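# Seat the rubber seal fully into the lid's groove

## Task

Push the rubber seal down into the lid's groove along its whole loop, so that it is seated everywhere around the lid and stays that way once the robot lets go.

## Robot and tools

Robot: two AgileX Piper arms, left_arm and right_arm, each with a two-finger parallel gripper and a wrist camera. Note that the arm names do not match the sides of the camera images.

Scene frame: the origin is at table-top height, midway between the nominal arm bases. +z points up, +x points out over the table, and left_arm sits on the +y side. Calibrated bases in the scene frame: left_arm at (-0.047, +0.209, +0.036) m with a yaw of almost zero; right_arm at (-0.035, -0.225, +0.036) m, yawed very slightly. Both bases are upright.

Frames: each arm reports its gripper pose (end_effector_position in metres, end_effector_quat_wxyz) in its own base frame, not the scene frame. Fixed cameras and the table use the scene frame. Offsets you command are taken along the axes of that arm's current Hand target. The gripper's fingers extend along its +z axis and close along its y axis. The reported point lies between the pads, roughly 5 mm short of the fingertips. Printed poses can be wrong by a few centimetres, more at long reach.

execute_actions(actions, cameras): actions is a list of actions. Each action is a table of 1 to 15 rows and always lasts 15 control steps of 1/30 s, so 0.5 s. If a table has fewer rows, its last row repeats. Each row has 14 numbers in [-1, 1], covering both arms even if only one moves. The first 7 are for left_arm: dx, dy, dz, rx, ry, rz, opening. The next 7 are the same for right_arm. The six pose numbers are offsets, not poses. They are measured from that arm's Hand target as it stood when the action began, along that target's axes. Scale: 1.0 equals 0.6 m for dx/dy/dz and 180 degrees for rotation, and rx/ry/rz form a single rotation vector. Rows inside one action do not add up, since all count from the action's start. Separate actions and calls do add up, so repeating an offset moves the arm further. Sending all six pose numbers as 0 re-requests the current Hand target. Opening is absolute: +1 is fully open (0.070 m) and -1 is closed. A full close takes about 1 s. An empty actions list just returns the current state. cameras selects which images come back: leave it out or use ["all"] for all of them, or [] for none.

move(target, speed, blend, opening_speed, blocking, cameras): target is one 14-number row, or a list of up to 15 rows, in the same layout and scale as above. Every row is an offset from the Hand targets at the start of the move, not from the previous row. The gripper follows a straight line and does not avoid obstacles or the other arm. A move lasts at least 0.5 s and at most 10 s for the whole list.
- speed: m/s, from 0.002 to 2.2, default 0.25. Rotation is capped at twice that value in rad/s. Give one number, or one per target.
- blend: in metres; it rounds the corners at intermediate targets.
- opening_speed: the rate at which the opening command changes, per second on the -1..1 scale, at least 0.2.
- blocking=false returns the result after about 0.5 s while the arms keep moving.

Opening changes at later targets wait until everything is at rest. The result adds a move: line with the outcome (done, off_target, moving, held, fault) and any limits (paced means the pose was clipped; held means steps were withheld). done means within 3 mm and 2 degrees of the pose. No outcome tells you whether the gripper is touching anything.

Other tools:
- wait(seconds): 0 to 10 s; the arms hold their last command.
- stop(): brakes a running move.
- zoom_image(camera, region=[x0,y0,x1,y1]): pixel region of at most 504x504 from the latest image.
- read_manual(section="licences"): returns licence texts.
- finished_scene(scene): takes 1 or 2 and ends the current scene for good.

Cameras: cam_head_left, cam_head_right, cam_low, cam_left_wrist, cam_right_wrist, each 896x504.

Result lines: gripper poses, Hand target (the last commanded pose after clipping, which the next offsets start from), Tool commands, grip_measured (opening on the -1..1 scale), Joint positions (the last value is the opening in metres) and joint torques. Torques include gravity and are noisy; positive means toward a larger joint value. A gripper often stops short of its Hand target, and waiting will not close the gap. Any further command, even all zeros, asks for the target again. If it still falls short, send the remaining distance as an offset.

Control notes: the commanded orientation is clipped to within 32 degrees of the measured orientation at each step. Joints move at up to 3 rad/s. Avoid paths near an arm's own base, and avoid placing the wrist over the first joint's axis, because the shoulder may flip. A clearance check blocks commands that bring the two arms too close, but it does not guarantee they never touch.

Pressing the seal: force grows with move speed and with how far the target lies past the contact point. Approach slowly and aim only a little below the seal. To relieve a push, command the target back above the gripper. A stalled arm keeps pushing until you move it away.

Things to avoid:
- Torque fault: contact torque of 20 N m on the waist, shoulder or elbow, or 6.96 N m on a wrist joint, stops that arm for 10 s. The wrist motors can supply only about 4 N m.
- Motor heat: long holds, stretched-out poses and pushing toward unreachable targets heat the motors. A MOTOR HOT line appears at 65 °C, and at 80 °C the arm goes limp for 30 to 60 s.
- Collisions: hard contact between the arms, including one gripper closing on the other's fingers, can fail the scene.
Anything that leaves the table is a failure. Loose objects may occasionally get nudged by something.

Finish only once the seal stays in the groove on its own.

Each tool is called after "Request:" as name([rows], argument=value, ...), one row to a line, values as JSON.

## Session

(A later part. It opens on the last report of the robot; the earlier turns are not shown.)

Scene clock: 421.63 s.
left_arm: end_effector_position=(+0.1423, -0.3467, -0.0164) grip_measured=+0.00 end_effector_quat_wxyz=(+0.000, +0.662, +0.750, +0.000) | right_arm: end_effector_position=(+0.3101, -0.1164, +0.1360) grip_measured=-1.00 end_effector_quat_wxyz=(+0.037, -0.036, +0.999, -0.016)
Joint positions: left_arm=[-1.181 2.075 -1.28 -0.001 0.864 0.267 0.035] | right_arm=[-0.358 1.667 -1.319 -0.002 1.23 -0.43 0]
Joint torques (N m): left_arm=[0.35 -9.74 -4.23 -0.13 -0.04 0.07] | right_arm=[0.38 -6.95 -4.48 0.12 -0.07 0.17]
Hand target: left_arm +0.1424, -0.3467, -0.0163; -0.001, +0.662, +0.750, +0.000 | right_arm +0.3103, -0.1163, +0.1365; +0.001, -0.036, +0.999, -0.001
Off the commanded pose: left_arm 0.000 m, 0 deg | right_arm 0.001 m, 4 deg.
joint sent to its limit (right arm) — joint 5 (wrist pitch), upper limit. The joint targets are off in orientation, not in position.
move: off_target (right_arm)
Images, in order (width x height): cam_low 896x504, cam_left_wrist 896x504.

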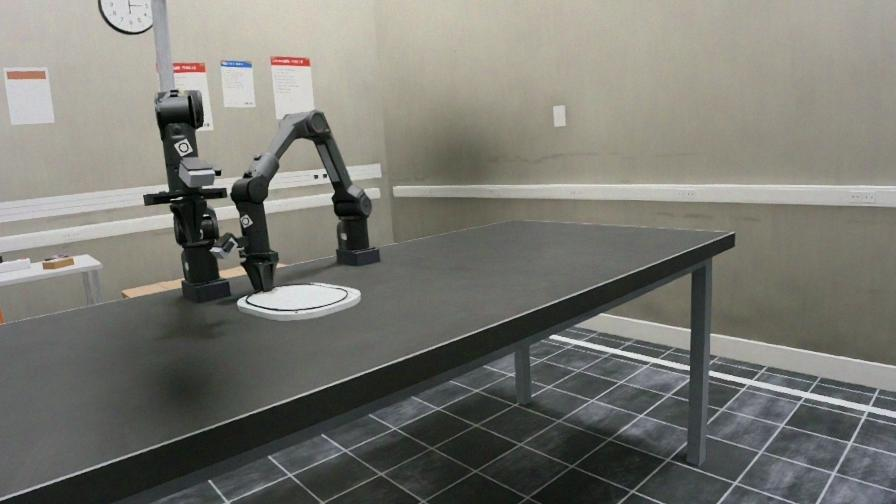

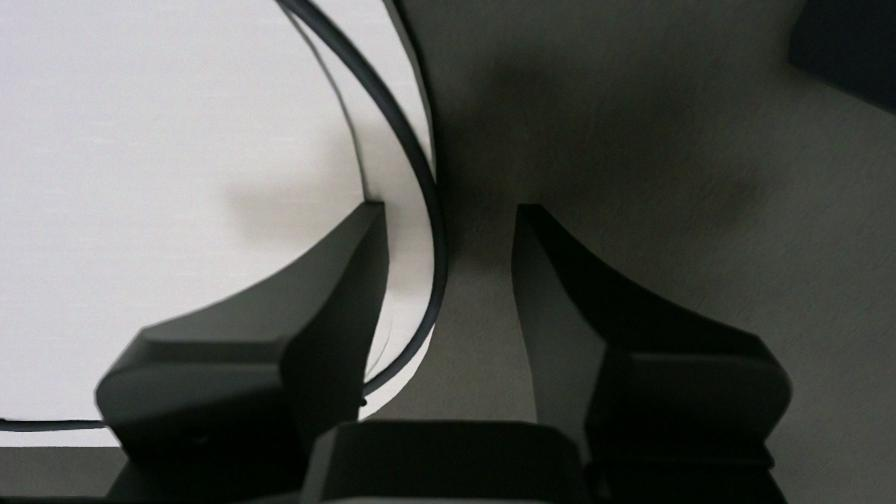

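Request:
move([
  [0,0,0,0,0,0,-0.97,0,0,0,0,0,0,-1],
  [0,0.036,0,0,0,0,-0.97,0,0,0,0,0,0,-1],
], speed=0.03, cameras=["cam_left_wrist"])

Scene clock: 454.13 s.
left_arm: end_effector_position=(+0.1640, -0.3442, -0.0158) grip_measured=-0.90 end_effector_quat_wxyz=(+0.000, +0.662, +0.750, +0.000) | right_arm: end_effector_position=(+0.3101, -0.1164, +0.1360) grip_measured=-1.00 end_effector_quat_wxyz=(+0.037, -0.036, +0.999, -0.016)
Joint positions: left_arm=[-1.126 2.091 -1.314 -0.001 0.88 0.322 0.004] | right_arm=[-0.358 1.667 -1.319 -0.002 1.23 -0.43 0]
Joint torques (N m): left_arm=[0.33 -9.07 -3.81 0.04 -0.08 0] | right_arm=[0.36 -5.9 -4.67 0.08 -0.07 0.15]
Hand target: left_arm +0.1638, -0.3440, -0.0163; -0.001, +0.662, +0.750, +0.000 | right_arm +0.3103, -0.1163, +0.1365; +0.001, -0.036, +0.999, -0.001
Off the commanded pose: left_arm 0.001 m, 0 deg | right_arm 0.001 m, 4 deg.
joint sent to its limit (right arm) — joint 5 (wrist pitch), upper limit. The joint targets are off in orientation, not in position.
move: off_target (right_arm)
Images, in order (width x height): cam_left_wrist 896x504.

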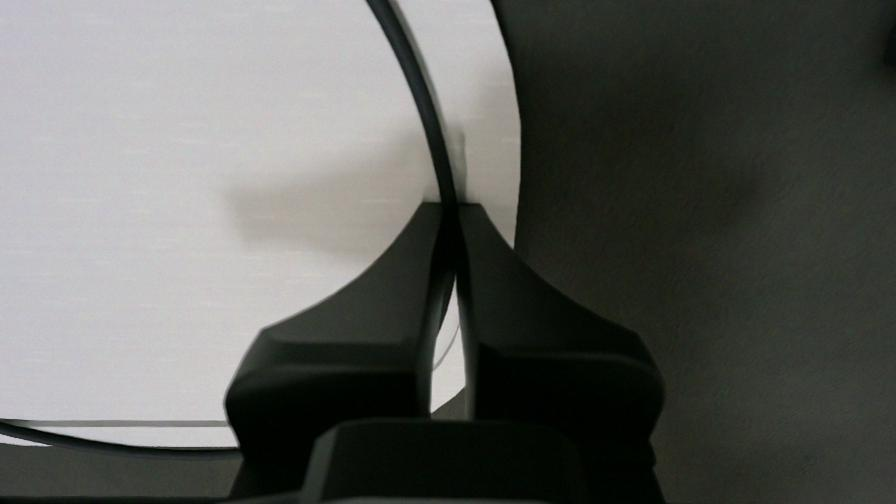

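Request:
zoom_image(camera="cam_left_wrist", region=[360, 0, 540, 240])

Scaled by 2.100 from the camera's 896x504 image, which has a finer 1280x720 frame.

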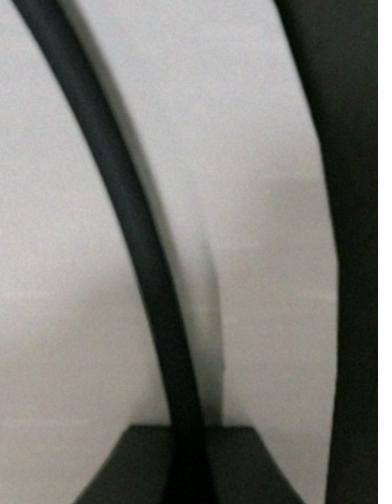

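Request:
move([
  [0,-0.0037,0,0,0,0,-0.97,0,0,0,0,0,0,-1],
  [0,-0.0037,0.005,0,0,0,-0.97,0,0,0,0,0,0,-1],
  [0,-0.0037,0.005,0,0,0,-0.86,0,0,0,0,0,0,-1],
  [0,-0.0037,-0.02,0,0,0,-0.86,0,0,0,0,0,0,-1],
], speed=0.03, cameras=["cam_left_wrist"])

Request:
zoom_image(camera="cam_left_wrist", region=[360, 0, 540, 240])

Scene clock: 466.73 s.
left_arm: end_effector_position=(+0.1611, -0.3445, -0.0047) grip_measured=-0.86 end_effector_quat_wxyz=(-0.001, +0.662, +0.749, +0.000) | right_arm: end_effector_position=(+0.3101, -0.1164, +0.1360) grip_measured=-1.00 end_effector_quat_wxyz=(+0.037, -0.036, +0.999, -0.016)
Joint positions: left_arm=[-1.133 2.068 -1.324 -0.001 0.916 0.316 0.005] | right_arm=[-0.358 1.667 -1.319 -0.002 1.23 -0.43 0]
Joint torques (N m): left_arm=[0.61 -11.29 -5.08 0.14 -0.03 0.04] | right_arm=[0.34 -6.57 -6.1 0.06 -0.07 0.12]
Hand target: left_arm +0.1616, -0.3443, -0.0043; -0.001, +0.662, +0.750, +0.000 | right_arm +0.3103, -0.1163, +0.1365; +0.001, -0.036, +0.999, -0.001
Off the commanded pose: left_arm 0.001 m, 0 deg | right_arm 0.001 m, 4 deg.
joint sent to its limit (right arm) — joint 5 (wrist pitch), upper limit. The joint targets are off in orientation, not in position.
move: off_target (right_arm)
Images, in order (width x height): cam_left_wrist 896x504.

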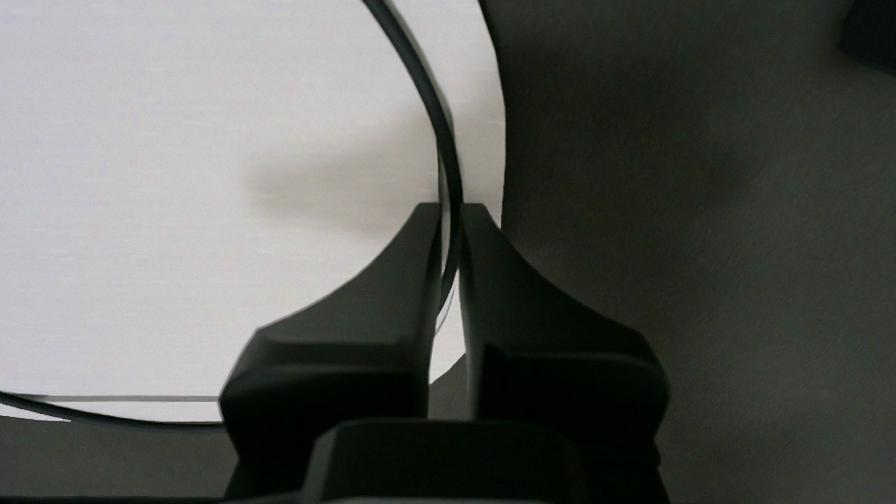

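Scaled by 2.100 from the camera's 896x504 image, which has a finer 1280x720 frame.

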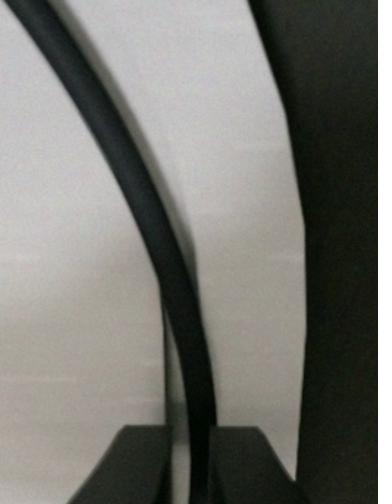

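Request:
move([
  [0,0,0.02,0,0,0,-0.86,0,0,0,0,0,0,-1],
  [0,0,0.02,0,0,0,-0.97,0,0,0,0,0,0,-1],
  [0,0.004,0.02,0,0,0,-0.97,0,0,0,0,0,0,-1],
  [0,0.004,0.0252,0,0,0,-0.97,0,0,0,0,0,0,-1],
  [0,0.004,0.0252,0,0,0,-0.86,0,0,0,0,0,0,-1],
  [0,0.004,0,0,0,0,-0.86,0,0,0,0,0,0,-1],
], speed=0.03, cameras=["cam_left_wrist"])

Request:
zoom_image(camera="cam_left_wrist", region=[360, 0, 540, 240])

Scene clock: 477.40 s.
left_arm: end_effector_position=(+0.1639, -0.3436, -0.0049) grip_measured=-0.86 end_effector_quat_wxyz=(-0.001, +0.662, +0.750, +0.000) | right_arm: end_effector_position=(+0.3101, -0.1164, +0.1360) grip_measured=-1.00 end_effector_quat_wxyz=(+0.037, -0.036, +0.999, -0.016)
Joint positions: left_arm=[-1.126 2.071 -1.328 0 0.918 0.321 0.005] | right_arm=[-0.358 1.667 -1.319 -0.002 1.23 -0.43 0]
Joint torques (N m): left_arm=[-0.64 -11.37 -5.07 -0.05 -0.06 0.02] | right_arm=[0.31 -6.39 -5.34 0.09 -0.07 0.1]
Hand target: left_arm +0.1640, -0.3440, -0.0043; -0.001, +0.662, +0.750, +0.000 | right_arm +0.3103, -0.1163, +0.1365; +0.001, -0.036, +0.999, -0.001
Off the commanded pose: left_arm 0.001 m, 0 deg | right_arm 0.001 m, 4 deg.
joint sent to its limit (right arm) — joint 5 (wrist pitch), upper limit. The joint targets are off in orientation, not in position.
move: off_target (right_arm)
Images, in order (width x height): cam_left_wrist 896x504.

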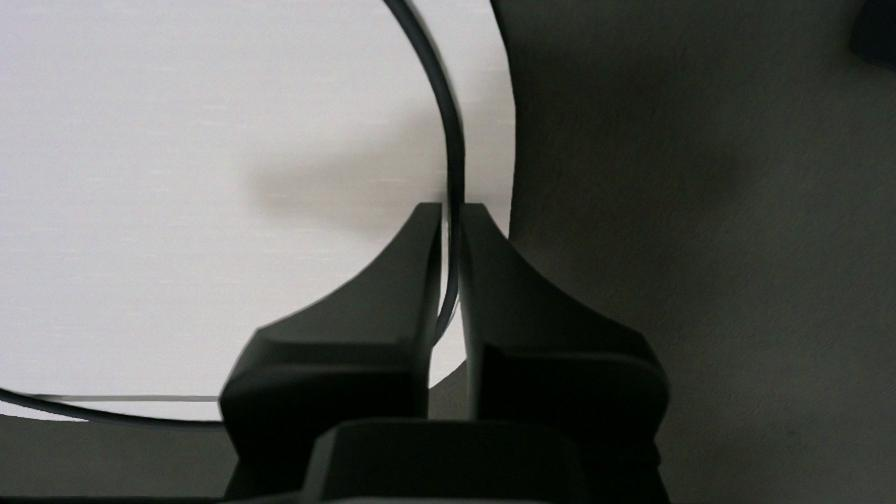

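Scaled by 2.100 from the camera's 896x504 image, which has a finer 1280x720 frame.

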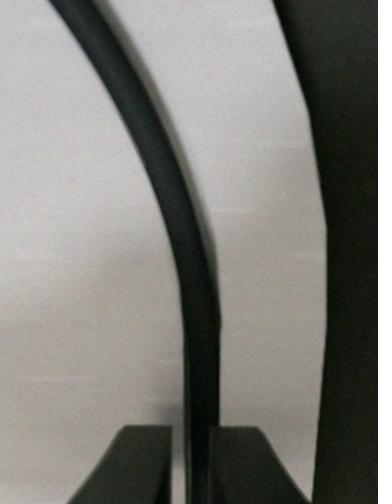

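Request:
move([
  [0,0,-0.05,0,0,0,-0.84,0,0,0,0,0,0,-1],
  [0,-0.003,-0.05,0,0,0,-1,0,0,0,0,0,0,-1],
  [0,-0.003,0.0237,0,0,0,-1,0,0,0,0,0,0,-1],
  [0,-0.003,-0.07,0,0,0,-1,0,0,0,0,0,0,-1],
], speed=0.05, cameras=["cam_left_wrist"])

Request:
zoom_image(camera="cam_left_wrist", region=[280, 0, 600, 320])

Scene clock: 487.03 s.
left_arm: end_effector_position=(+0.1623, -0.3444, +0.0383) grip_measured=-1.00 end_effector_quat_wxyz=(+0.000, +0.662, +0.750, +0.000) | right_arm: end_effector_position=(+0.3101, -0.1164, +0.1360) grip_measured=-1.00 end_effector_quat_wxyz=(+0.037, -0.036, +0.999, -0.016)
Joint positions: left_arm=[-1.13 1.996 -1.395 0 1.057 0.317 0] | right_arm=[-0.358 1.667 -1.319 -0.002 1.23 -0.43 0]
Joint torques (N m): left_arm=[-0.2 -10.09 -4.46 0.1 -0.2 0.13] | right_arm=[0.29 -7.04 -4.45 0.11 -0.07 0.08]
Hand target: left_arm +0.1623, -0.3442, +0.0377; -0.001, +0.662, +0.750, +0.000 | right_arm +0.3103, -0.1163, +0.1365; +0.001, -0.036, +0.999, -0.001
Off the commanded pose: left_arm 0.001 m, 0 deg | right_arm 0.001 m, 4 deg.
joint sent to its limit (right arm) — joint 5 (wrist pitch), upper limit. The joint targets are off in orientation, not in position.
move: off_target (right_arm)
Images, in order (width x height): cam_left_wrist 896x504.

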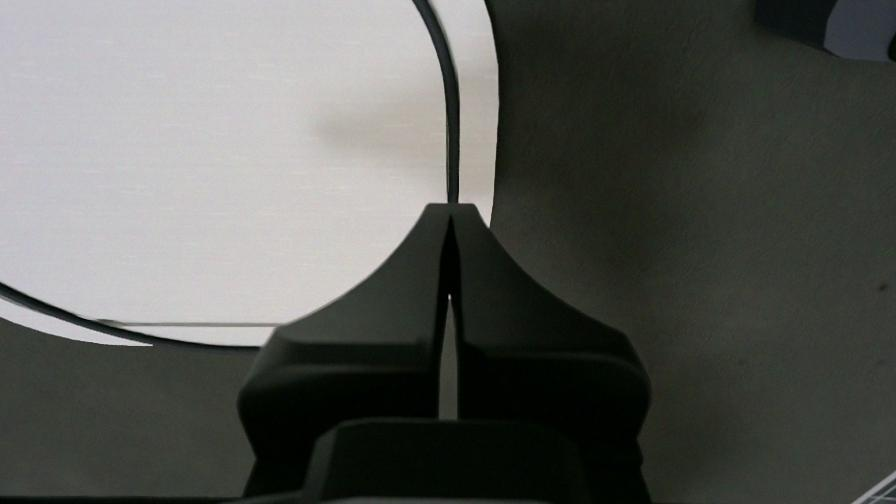

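Scaled by 1.575 from the camera's 896x504 image, which has a finer 1280x720 frame.

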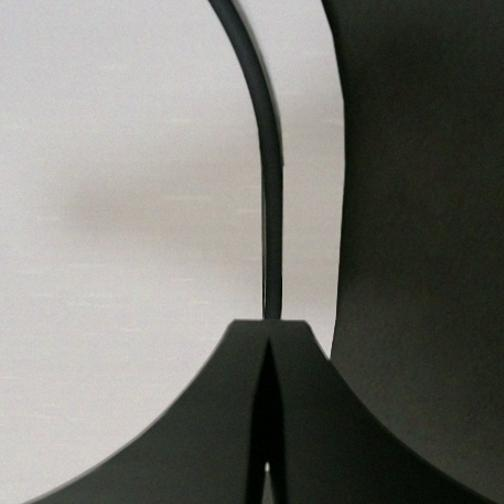

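Request:
move(target=[0,0,-0.17,0,0,0,-1,0,0,0,0,0,0,-1], speed=0.15)

Scene clock: 491.13 s.
left_arm: end_effector_position=(+0.1622, -0.3441, +0.1399) grip_measured=-1.00 end_effector_quat_wxyz=(+0.068, +0.660, +0.748, -0.029) | right_arm: end_effector_position=(+0.3101, -0.1164, +0.1360) grip_measured=-1.00 end_effector_quat_wxyz=(+0.037, -0.036, +0.999, -0.016)
Joint positions: left_arm=[-1.13 1.786 -1.487 0 1.211 0.317 0] | right_arm=[-0.358 1.667 -1.319 -0.002 1.23 -0.43 0]
Joint torques (N m): left_arm=[0.24 -7.88 -5.32 0.12 -0.18 -0.06] | right_arm=[0.27 -6.89 -4.98 0.13 -0.07 0.06]
Hand target: left_arm +0.1623, -0.3443, +0.1397; -0.001, +0.662, +0.750, +0.000 | right_arm +0.3103, -0.1163, +0.1365; +0.001, -0.036, +0.999, -0.001
Off the commanded pose: left_arm 0.000 m, 9 deg | right_arm 0.001 m, 4 deg.
joint sent to its limit (left arm) — joint 5 (wrist pitch), upper limit. The joint targets are off in orientation, not in position.
joint sent to its limit (right arm) — joint 5 (wrist pitch), upper limit. The joint targets are off in orientation, not in position.
move: off_target (left_arm, right_arm)

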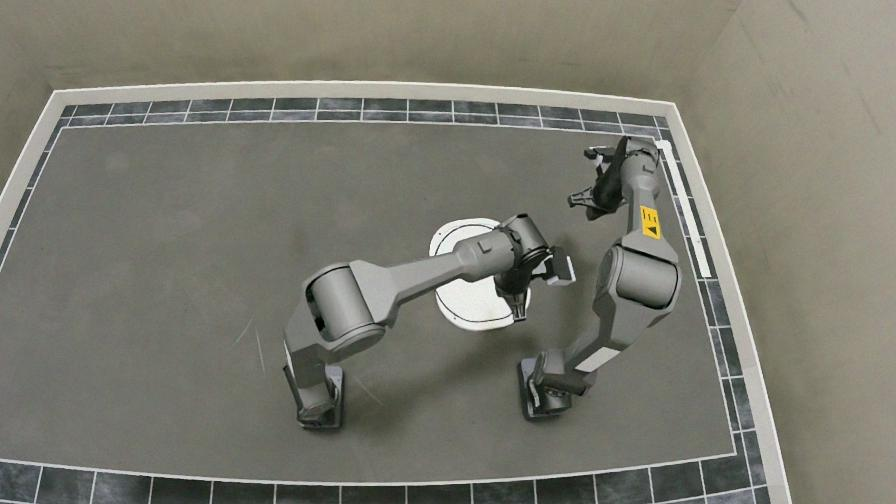

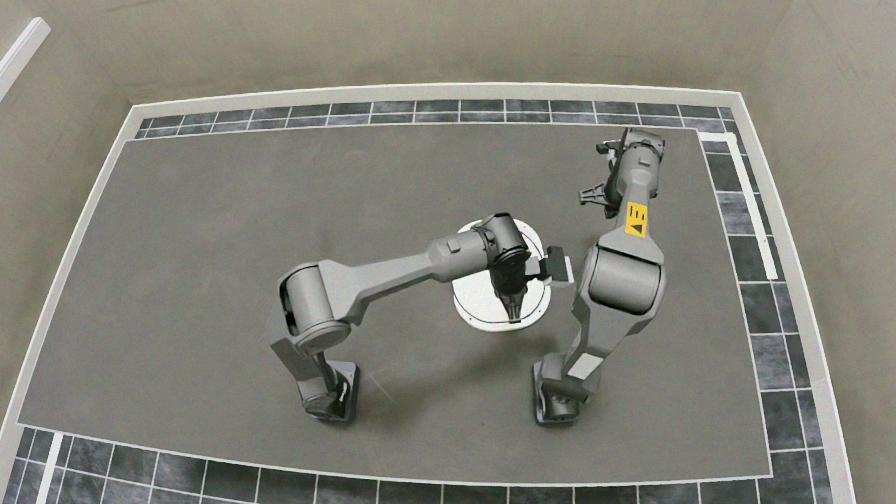

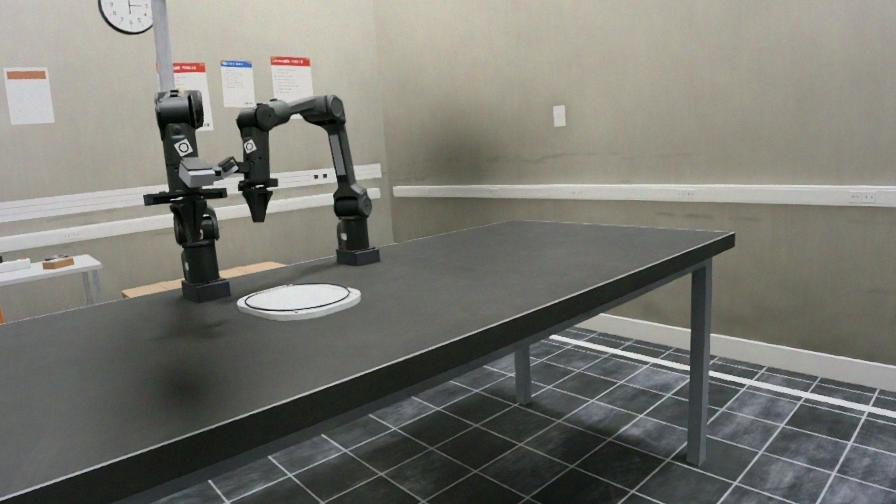

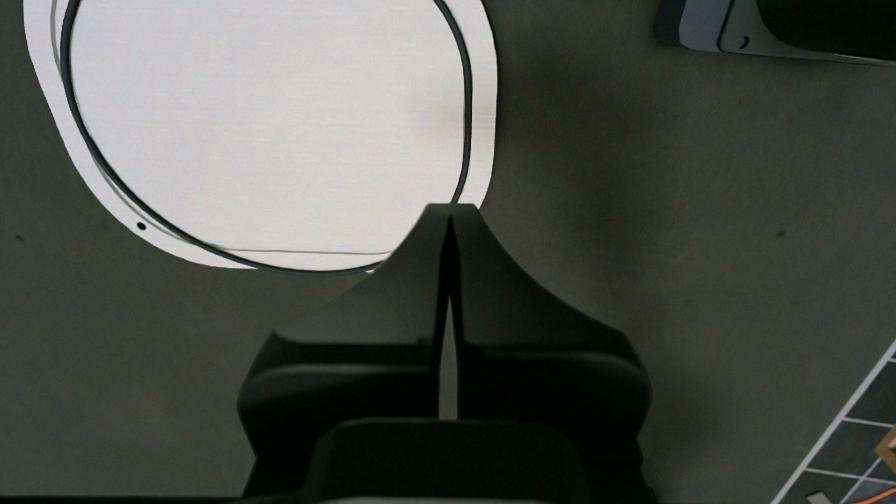

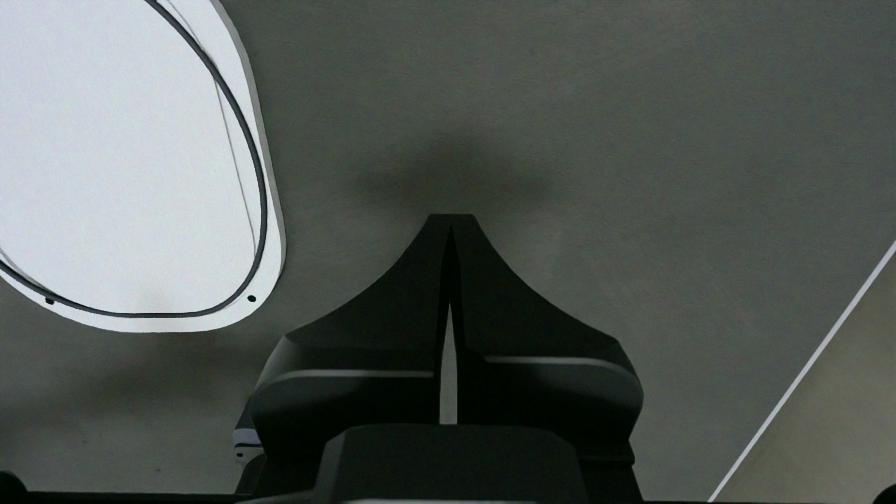

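Request:
move([
  [0.4,0,0,0,0,0,-1,0,0,0,0,0,0,-0.4],
  [0.4,0,0,0,0,0,-1,0.048,0.2023,0.19,0,0,0,-0.4],
], speed=0.2, cameras=["cam_right_wrist","cam_head_right"])

Scene clock: 504.67 s.
left_arm: end_effector_position=(+0.1332, -0.1063, +0.1389) grip_measured=-1.00 end_effector_quat_wxyz=(+0.087, +0.659, +0.747, +0.005) | right_arm: end_effector_position=(+0.2726, +0.0028, +0.0213) grip_measured=-0.40 end_effector_quat_wxyz=(+0.000, -0.036, +0.999, -0.001)
Joint positions: left_arm=[-0.674 1.006 -0.733 0.001 1.21 0.772 0] | right_arm=[0.012 1.699 -0.86 -0.003 0.819 -0.058 0.021]
Joint torques (N m): left_arm=[-0.86 -2.25 -5.26 -0.23 -0.05 -0.03] | right_arm=[-0.58 -6.75 -5.51 0.05 0.18 -0.01]
Hand target: left_arm +0.1327, -0.1061, +0.1399; -0.001, +0.662, +0.750, +0.000 | right_arm +0.2731, +0.0024, +0.0221; +0.001, -0.036, +0.999, -0.001
Off the commanded pose: left_arm 0.001 m, 10 deg | right_arm 0.001 m, 0 deg.
joint sent to its limit (left arm) — joint 5 (wrist pitch), upper limit. The joint targets are off in orientation, not in position.
move: off_target (left_arm)
Images, in order (width x height): cam_head_right 896x504, cam_right_wrist 896x504.

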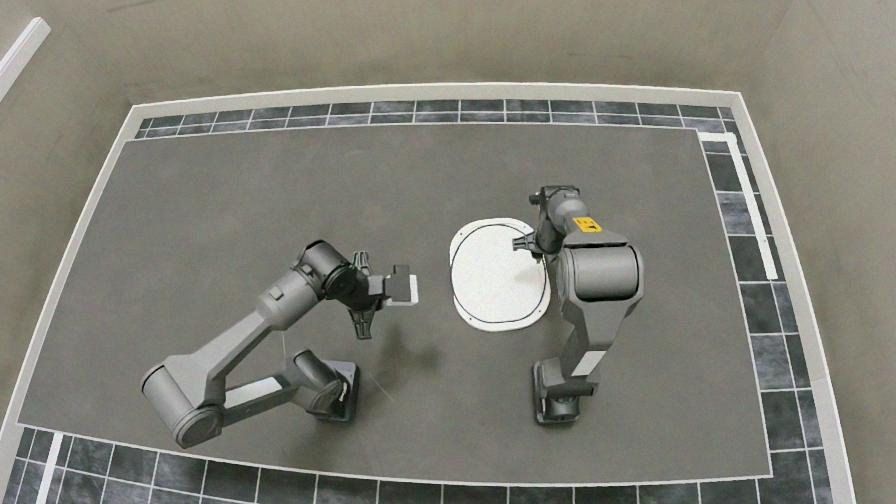

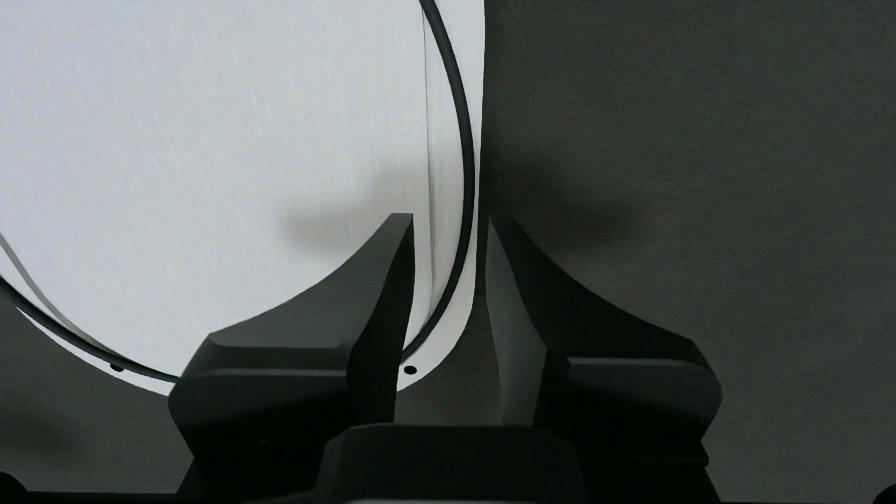

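Request:
move([
  [0,0,0,0,0,0,-1,0,-0.007,0.067,0,0,0,-0.4],
  [0,0,0,0,0,0,-1,0,-0.007,0.067,0,0,0,-0.97],
], speed=0.05, cameras=["cam_right_wrist"])

Request:
zoom_image(camera="cam_right_wrist", region=[340, 0, 540, 240])

Scene clock: 512.73 s.
left_arm: end_effector_position=(+0.1332, -0.1063, +0.1389) grip_measured=-1.00 end_effector_quat_wxyz=(+0.087, +0.659, +0.747, +0.005) | right_arm: end_effector_position=(+0.2734, -0.0018, -0.0184) grip_measured=-0.90 end_effector_quat_wxyz=(+0.001, -0.035, +0.999, -0.001)
Joint positions: left_arm=[-0.674 1.006 -0.733 0.001 1.21 0.772 0] | right_arm=[-0.005 1.804 -0.802 -0.003 0.654 -0.073 0.003]
Joint torques (N m): left_arm=[-0.78 -2.5 -5.35 0 0.06 0.02] | right_arm=[-0.38 -7.11 -4.49 0.04 0.16 0.06]
Hand target: left_arm +0.1327, -0.1061, +0.1399; -0.001, +0.662, +0.750, +0.000 | right_arm +0.2736, -0.0018, -0.0181; +0.001, -0.036, +0.999, -0.001
Off the commanded pose: left_arm 0.001 m, 10 deg | right_arm 0.000 m, 0 deg.
joint sent to its limit (left arm) — joint 5 (wrist pitch), upper limit. The joint targets are off in orientation, not in position.
move: off_target (left_arm)
Images, in order (width x height): cam_right_wrist 896x504.

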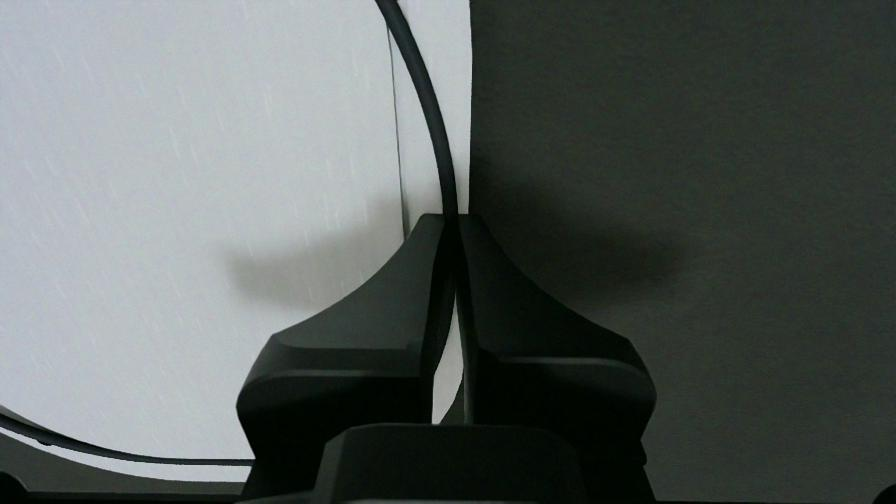

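Scaled by 2.100 from the camera's 896x504 image, which has a finer 1280x720 frame.

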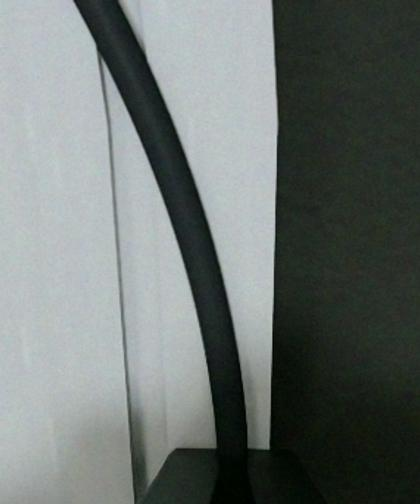

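Request:
move([
  [0,0,0,0,0,0,-1,0,0.0188,0,0,0,0,-0.97],
  [0,0,0,0,0,0,-1,0,0.0188,0.0045,0,0,0,-0.97],
  [0,0,0,0,0,0,-1,0,0.0188,0.0045,0,0,0,-0.86],
  [0,0,0,0,0,0,-1,0,0.0188,-0.02,0,0,0,-0.86],
], speed=0.03, cameras=["cam_right_wrist"])

Request:
zoom_image(camera="cam_right_wrist", region=[340, 0, 540, 240])

Scene clock: 522.30 s.
left_arm: end_effector_position=(+0.1332, -0.1063, +0.1389) grip_measured=-1.00 end_effector_quat_wxyz=(+0.087, +0.659, +0.747, +0.005) | right_arm: end_effector_position=(+0.2723, +0.0094, -0.0067) grip_measured=-0.86 end_effector_quat_wxyz=(+0.000, -0.036, +0.999, -0.001)
Joint positions: left_arm=[-0.674 1.007 -0.733 0.001 1.21 0.772 0] | right_arm=[0.036 1.769 -0.814 -0.004 0.702 -0.032 0.005]
Joint torques (N m): left_arm=[-0.32 -2.6 -5.56 -0.24 -0.04 0.06] | right_arm=[-0.26 -6.98 -5.02 0.18 0.16 0]
Hand target: left_arm +0.1327, -0.1061, +0.1399; -0.001, +0.662, +0.750, +0.000 | right_arm +0.2727, +0.0094, -0.0061; +0.001, -0.036, +0.999, -0.001
Off the commanded pose: left_arm 0.001 m, 10 deg | right_arm 0.001 m, 0 deg.
joint sent to its limit (left arm) — joint 5 (wrist pitch), upper limit. The joint targets are off in orientation, not in position.
move: off_target (left_arm)
Images, in order (width x height): cam_right_wrist 896x504.

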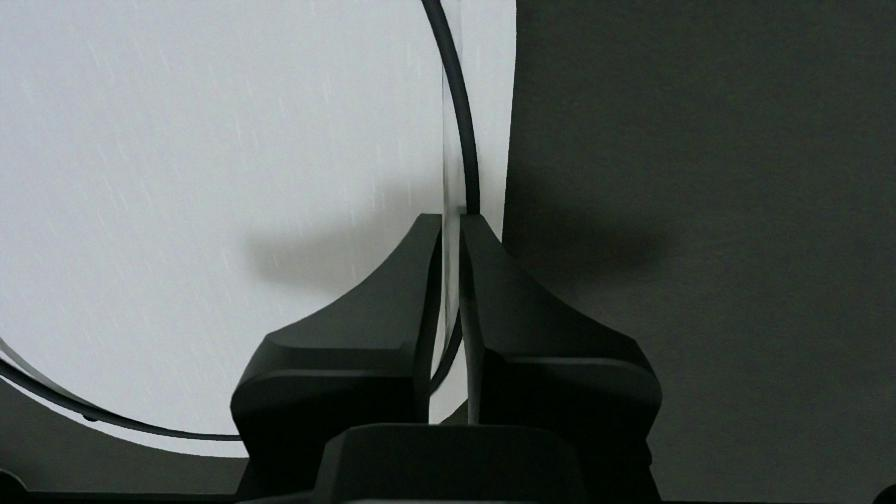

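Scaled by 2.100 from the camera's 896x504 image, which has a finer 1280x720 frame.

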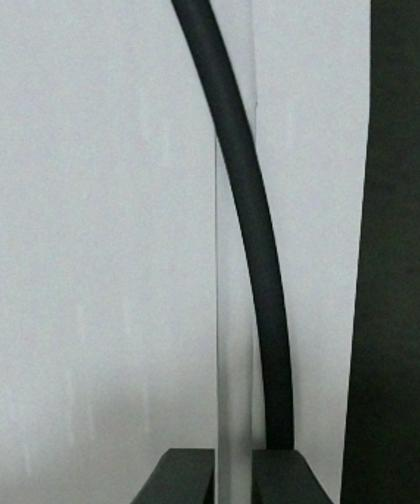

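Request:
move([
  [0,0,0,0,0,0,-1,0,0,-0.015,0,0,0,-0.4],
  [0,0,0,0,0,0,-1,0,-0.01,-0.015,0,0,0,-0.4],
  [0,0,0,0,0,0,-1,0,-0.01,0.0187,0,0,0,-0.4],
  [0,0,0,0,0,0,-1,0,-0.01,0.0187,0,0,0,-0.97],
  [0,0,0,0,0,0,-1,0,0.0015,0.0187,0,0,0,-0.97],
], speed=0.04, cameras=["cam_right_wrist"])

Request:
zoom_image(camera="cam_right_wrist", region=[340, 0, 540, 240])

Scene clock: 539.50 s.
left_arm: end_effector_position=(+0.1332, -0.1063, +0.1388) grip_measured=-1.00 end_effector_quat_wxyz=(+0.087, +0.659, +0.747, +0.005) | right_arm: end_effector_position=(+0.2730, +0.0102, -0.0174) grip_measured=-0.90 end_effector_quat_wxyz=(+0.001, -0.036, +0.999, -0.001)
Joint positions: left_arm=[-0.674 1.007 -0.733 0.001 1.21 0.772 0] | right_arm=[0.039 1.8 -0.801 -0.004 0.656 -0.029 0.003]
Joint torques (N m): left_arm=[-0.59 -2.13 -5.44 -0.24 -0.08 0.11] | right_arm=[0.35 -7.13 -2.75 0.11 -0.1 0.15]
Hand target: left_arm +0.1327, -0.1061, +0.1399; -0.001, +0.662, +0.750, +0.000 | right_arm +0.2727, +0.0103, -0.0173; +0.001, -0.036, +0.999, -0.001
Off the commanded pose: left_arm 0.001 m, 10 deg | right_arm 0.000 m, 0 deg.
joint sent to its limit (left arm) — joint 5 (wrist pitch), upper limit. The joint targets are off in orientation, not in position.
move: off_target (left_arm)
Images, in order (width x height): cam_right_wrist 896x504.

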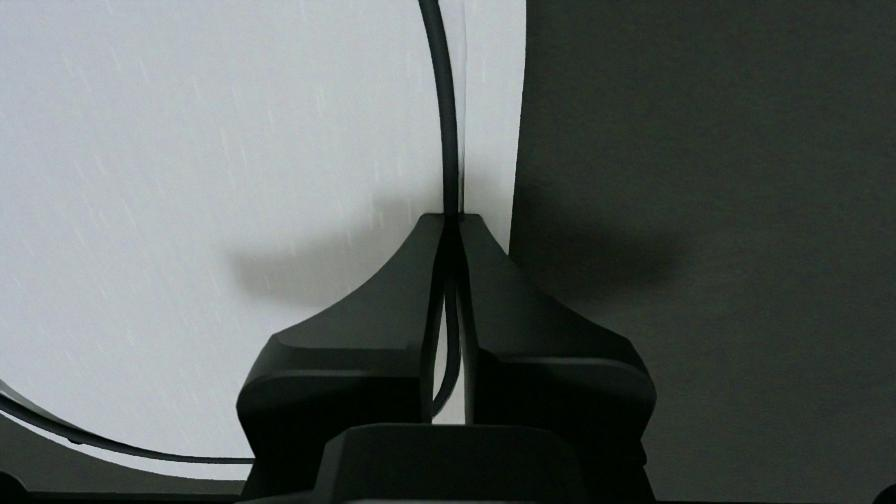

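Scaled by 2.100 from the camera's 896x504 image, which has a finer 1280x720 frame.

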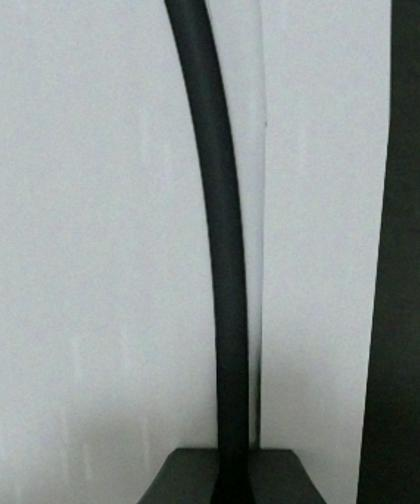

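Request:
move([
  [0,0,0,0,0,0,-1,0,0,0.0058,0,0,0,-0.97],
  [0,0,0,0,0,0,-1,0,0,0.0058,0,0,0,-0.86],
  [0,0,0,0,0,0,-1,0,0,-0.016,0,0,0,-0.86],
], speed=0.03, cameras=["cam_right_wrist"])

Request:
zoom_image(camera="cam_right_wrist", region=[340, 0, 540, 240])

Scene clock: 549.83 s.
left_arm: end_effector_position=(+0.1332, -0.1063, +0.1389) grip_measured=-1.00 end_effector_quat_wxyz=(+0.087, +0.659, +0.747, +0.005) | right_arm: end_effector_position=(+0.2724, +0.0103, -0.0083) grip_measured=-0.86 end_effector_quat_wxyz=(+0.000, -0.036, +0.999, -0.001)
Joint positions: left_arm=[-0.674 1.007 -0.733 0.001 1.21 0.772 0] | right_arm=[0.039 1.774 -0.812 -0.003 0.696 -0.029 0.005]
Joint torques (N m): left_arm=[-0.38 -2.11 -5.06 -0.17 -0.12 0.08] | right_arm=[0.36 -6.93 -5.02 0.02 0.16 0]
Hand target: left_arm +0.1327, -0.1061, +0.1399; -0.001, +0.662, +0.750, +0.000 | right_arm +0.2727, +0.0103, -0.0077; +0.001, -0.036, +0.999, -0.001
Off the commanded pose: left_arm 0.001 m, 10 deg | right_arm 0.001 m, 0 deg.
joint sent to its limit (left arm) — joint 5 (wrist pitch), upper limit. The joint targets are off in orientation, not in position.
move: off_target (left_arm)
Images, in order (width x height): cam_right_wrist 896x504.

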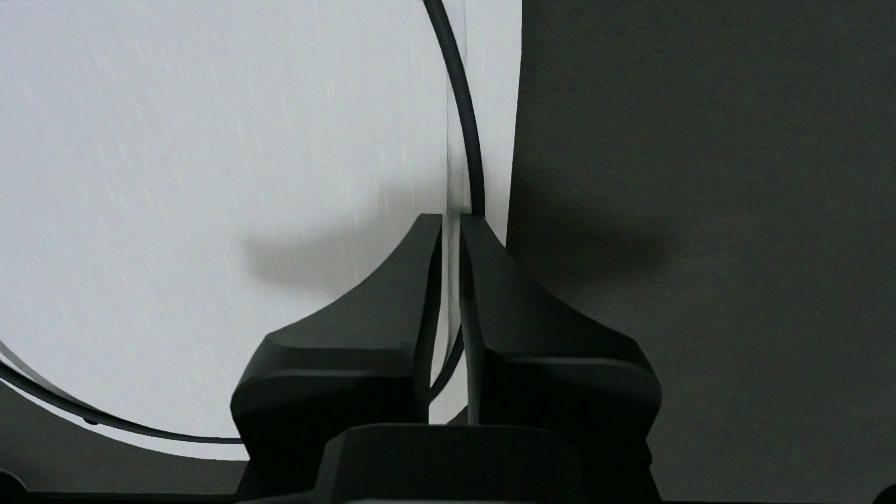

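Scaled by 2.100 from the camera's 896x504 image, which has a finer 1280x720 frame.

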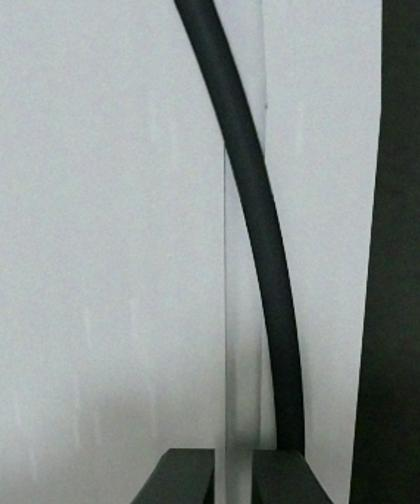

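Request:
move(target=[0,0,0,0,0,0,-1,-0.03,0.1,-0.22,0,0,0,-0.86], speed=0.15, cameras=["cam_right_wrist"])

Request:
move(target=[0,0,0,0,0,0,-1,0.15,0.0,0,0,0,0,-0.86], speed=0.15, cameras=["cam_right_wrist","cam_head_right","cam_head_left"])

Request:
zoom_image(camera="cam_head_right", region=[420, 190, 600, 360])

Scene clock: 562.80 s.
left_arm: end_effector_position=(+0.1332, -0.1063, +0.1390) grip_measured=-1.00 end_effector_quat_wxyz=(+0.087, +0.659, +0.747, +0.005) | right_arm: end_effector_position=(+0.2860, +0.0721, +0.1246) grip_measured=-0.86 end_effector_quat_wxyz=(+0.011, -0.036, +0.999, +0.001)
Joint positions: left_arm=[-0.674 1.006 -0.733 0.001 1.21 0.772 0] | right_arm=[0.249 1.595 -1.188 -0.003 1.23 0.179 0.005]
Joint torques (N m): left_arm=[-0.27 -2.51 -5.12 -0.12 -0.13 0.08] | right_arm=[-0.61 -4.66 -4.29 0.02 0.07 -0.01]
Hand target: left_arm +0.1327, -0.1061, +0.1399; -0.001, +0.662, +0.750, +0.000 | right_arm +0.2860, +0.0717, +0.1242; +0.001, -0.036, +0.999, -0.001
Off the commanded pose: left_arm 0.001 m, 10 deg | right_arm 0.001 m, 1 deg.
joint sent to its limit (left arm) — joint 5 (wrist pitch), upper limit. The joint targets are off in orientation, not in position.
joint sent to its limit (right arm) — joint 5 (wrist pitch), upper limit. The joint targets still meet the commanded pose.
move: off_target (left_arm)
Images, in order (width x height): cam_right_wrist 896x504.

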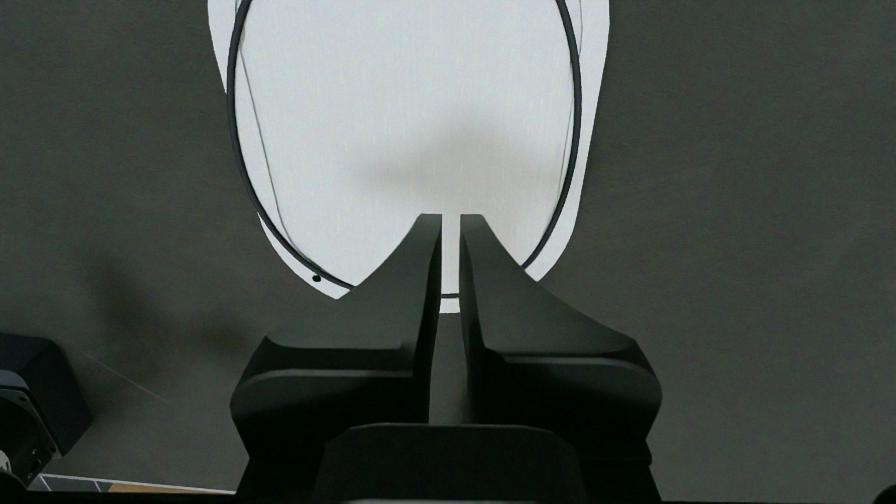

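Scene clock: 563.73 s.
left_arm: end_effector_position=(+0.1332, -0.1063, +0.1389) grip_measured=-1.00 end_effector_quat_wxyz=(+0.087, +0.659, +0.747, +0.005) | right_arm: end_effector_position=(+0.1959, +0.0652, +0.1234) grip_measured=-0.86 end_effector_quat_wxyz=(+0.007, -0.036, +0.999, +0.001)
Joint positions: left_arm=[-0.674 1.007 -0.733 0.001 1.21 0.772 0] | right_arm=[0.324 1.291 -0.876 -0.003 1.229 0.254 0.005]
Joint torques (N m): left_arm=[-0.28 -2.62 -4.77 -0.13 -0.13 0] | right_arm=[-0.05 -1.6 -6.58 0.08 0.1 0.06]
Hand target: left_arm +0.1327, -0.1061, +0.1399; -0.001, +0.662, +0.750, +0.000 | right_arm +0.1962, +0.0653, +0.1239; +0.001, -0.036, +0.999, -0.001
Off the commanded pose: left_arm 0.001 m, 10 deg | right_arm 0.001 m, 1 deg.
joint sent to its limit (left arm) — joint 5 (wrist pitch), upper limit. The joint targets are off in orientation, not in position.
joint sent to its limit (right arm) — joint 5 (wrist pitch), upper limit. The joint targets still meet the commanded pose.
move: off_target (left_arm)
Images, in order (width x height): cam_head_left 896x504, cam_head_right 896x504, cam_right_wrist 896x504.

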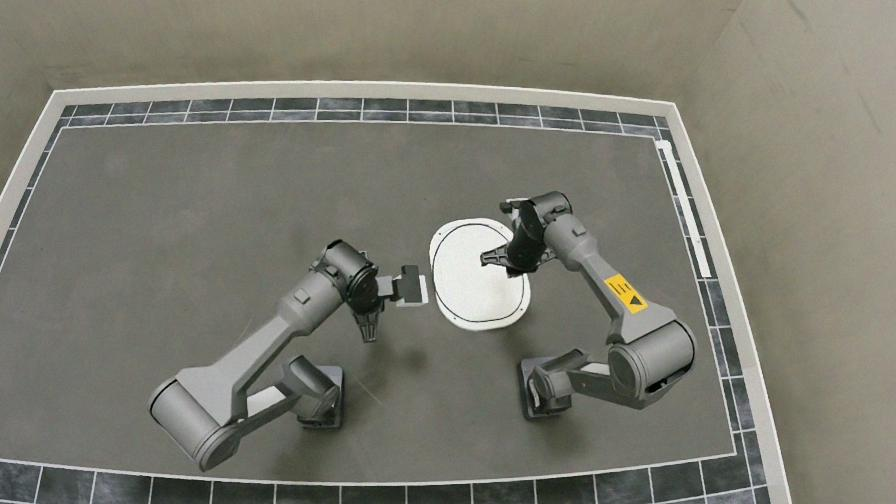

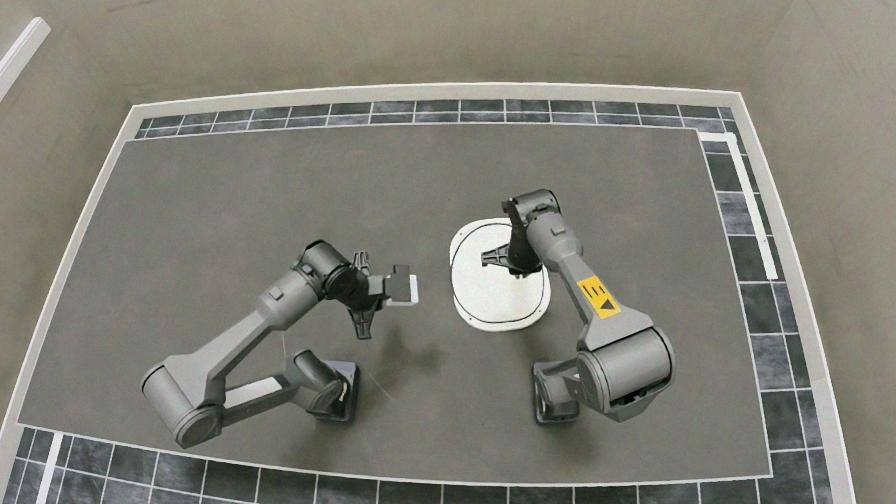

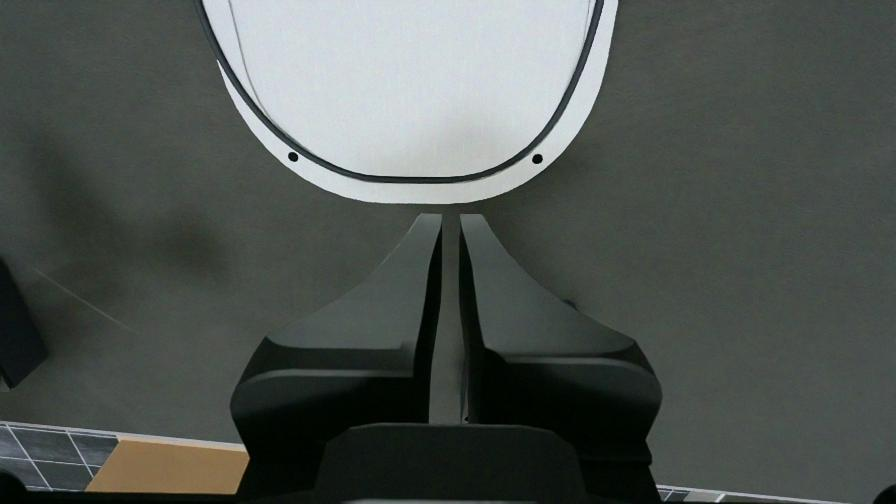

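Scaled by 2.800 from the camera's 896x504 image, which has a finer 1280x720 frame.

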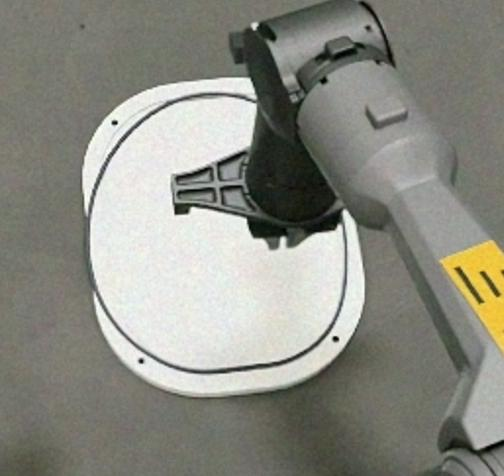

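Request:
zoom_image(camera="cam_right_wrist", region=[400, 0, 640, 210])

Request:
zoom_image(camera="cam_right_wrist", region=[190, 0, 430, 210])

Scaled by 2.100 from the camera's 896x504 image, which has a finer 1280x720 frame.

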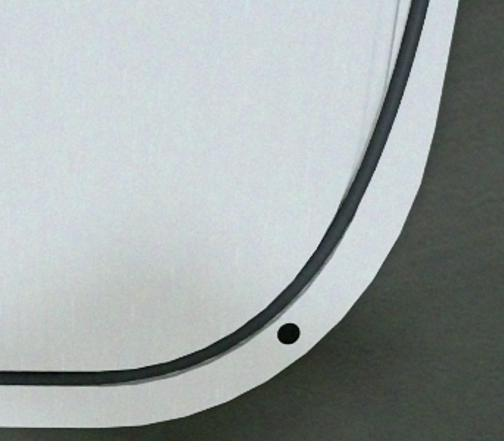

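Scaled by 2.100 from the camera's 896x504 image, which has a finer 1280x720 frame.

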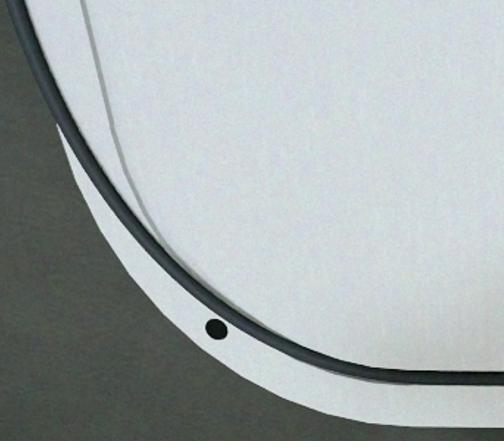

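Request:
move([
  [0,0,0,0,0,0,-1,0.068,0.012,0,0,0,0,-1],
  [0,0,0,0,0,0,-1,0.068,0.012,0.19,0,0,0,-1],
], speed=0.12, cameras=["cam_right_wrist"])

Scene clock: 589.60 s.
left_arm: end_effector_position=(+0.1332, -0.1063, +0.1390) grip_measured=-1.00 end_effector_quat_wxyz=(+0.087, +0.659, +0.747, +0.005) | right_arm: end_effector_position=(+0.1549, +0.0693, +0.0094) grip_measured=-1.00 end_effector_quat_wxyz=(+0.000, -0.036, +0.999, -0.001)
Joint positions: left_arm=[-0.674 1.006 -0.733 0.001 1.21 0.772 0] | right_arm=[0.424 1.402 -0.449 -0.004 0.706 0.355 0]
Joint torques (N m): left_arm=[0.03 -2.27 -5.66 -0.17 -0.16 0.07] | right_arm=[-0.63 -3.35 -4.32 0.02 0.17 0.15]
Hand target: left_arm +0.1327, -0.1061, +0.1399; -0.001, +0.662, +0.750, +0.000 | right_arm +0.1553, +0.0693, +0.0098; +0.001, -0.036, +0.999, -0.001
Off the commanded pose: left_arm 0.001 m, 10 deg | right_arm 0.001 m, 0 deg.
joint sent to its limit (left arm) — joint 5 (wrist pitch), upper limit. The joint targets are off in orientation, not in position.
move: off_target (left_arm)
Images, in order (width x height): cam_right_wrist 896x504.

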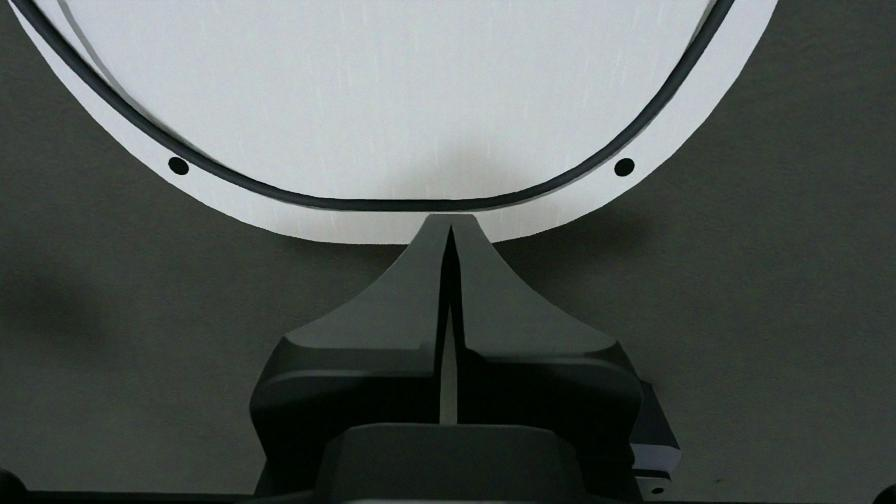

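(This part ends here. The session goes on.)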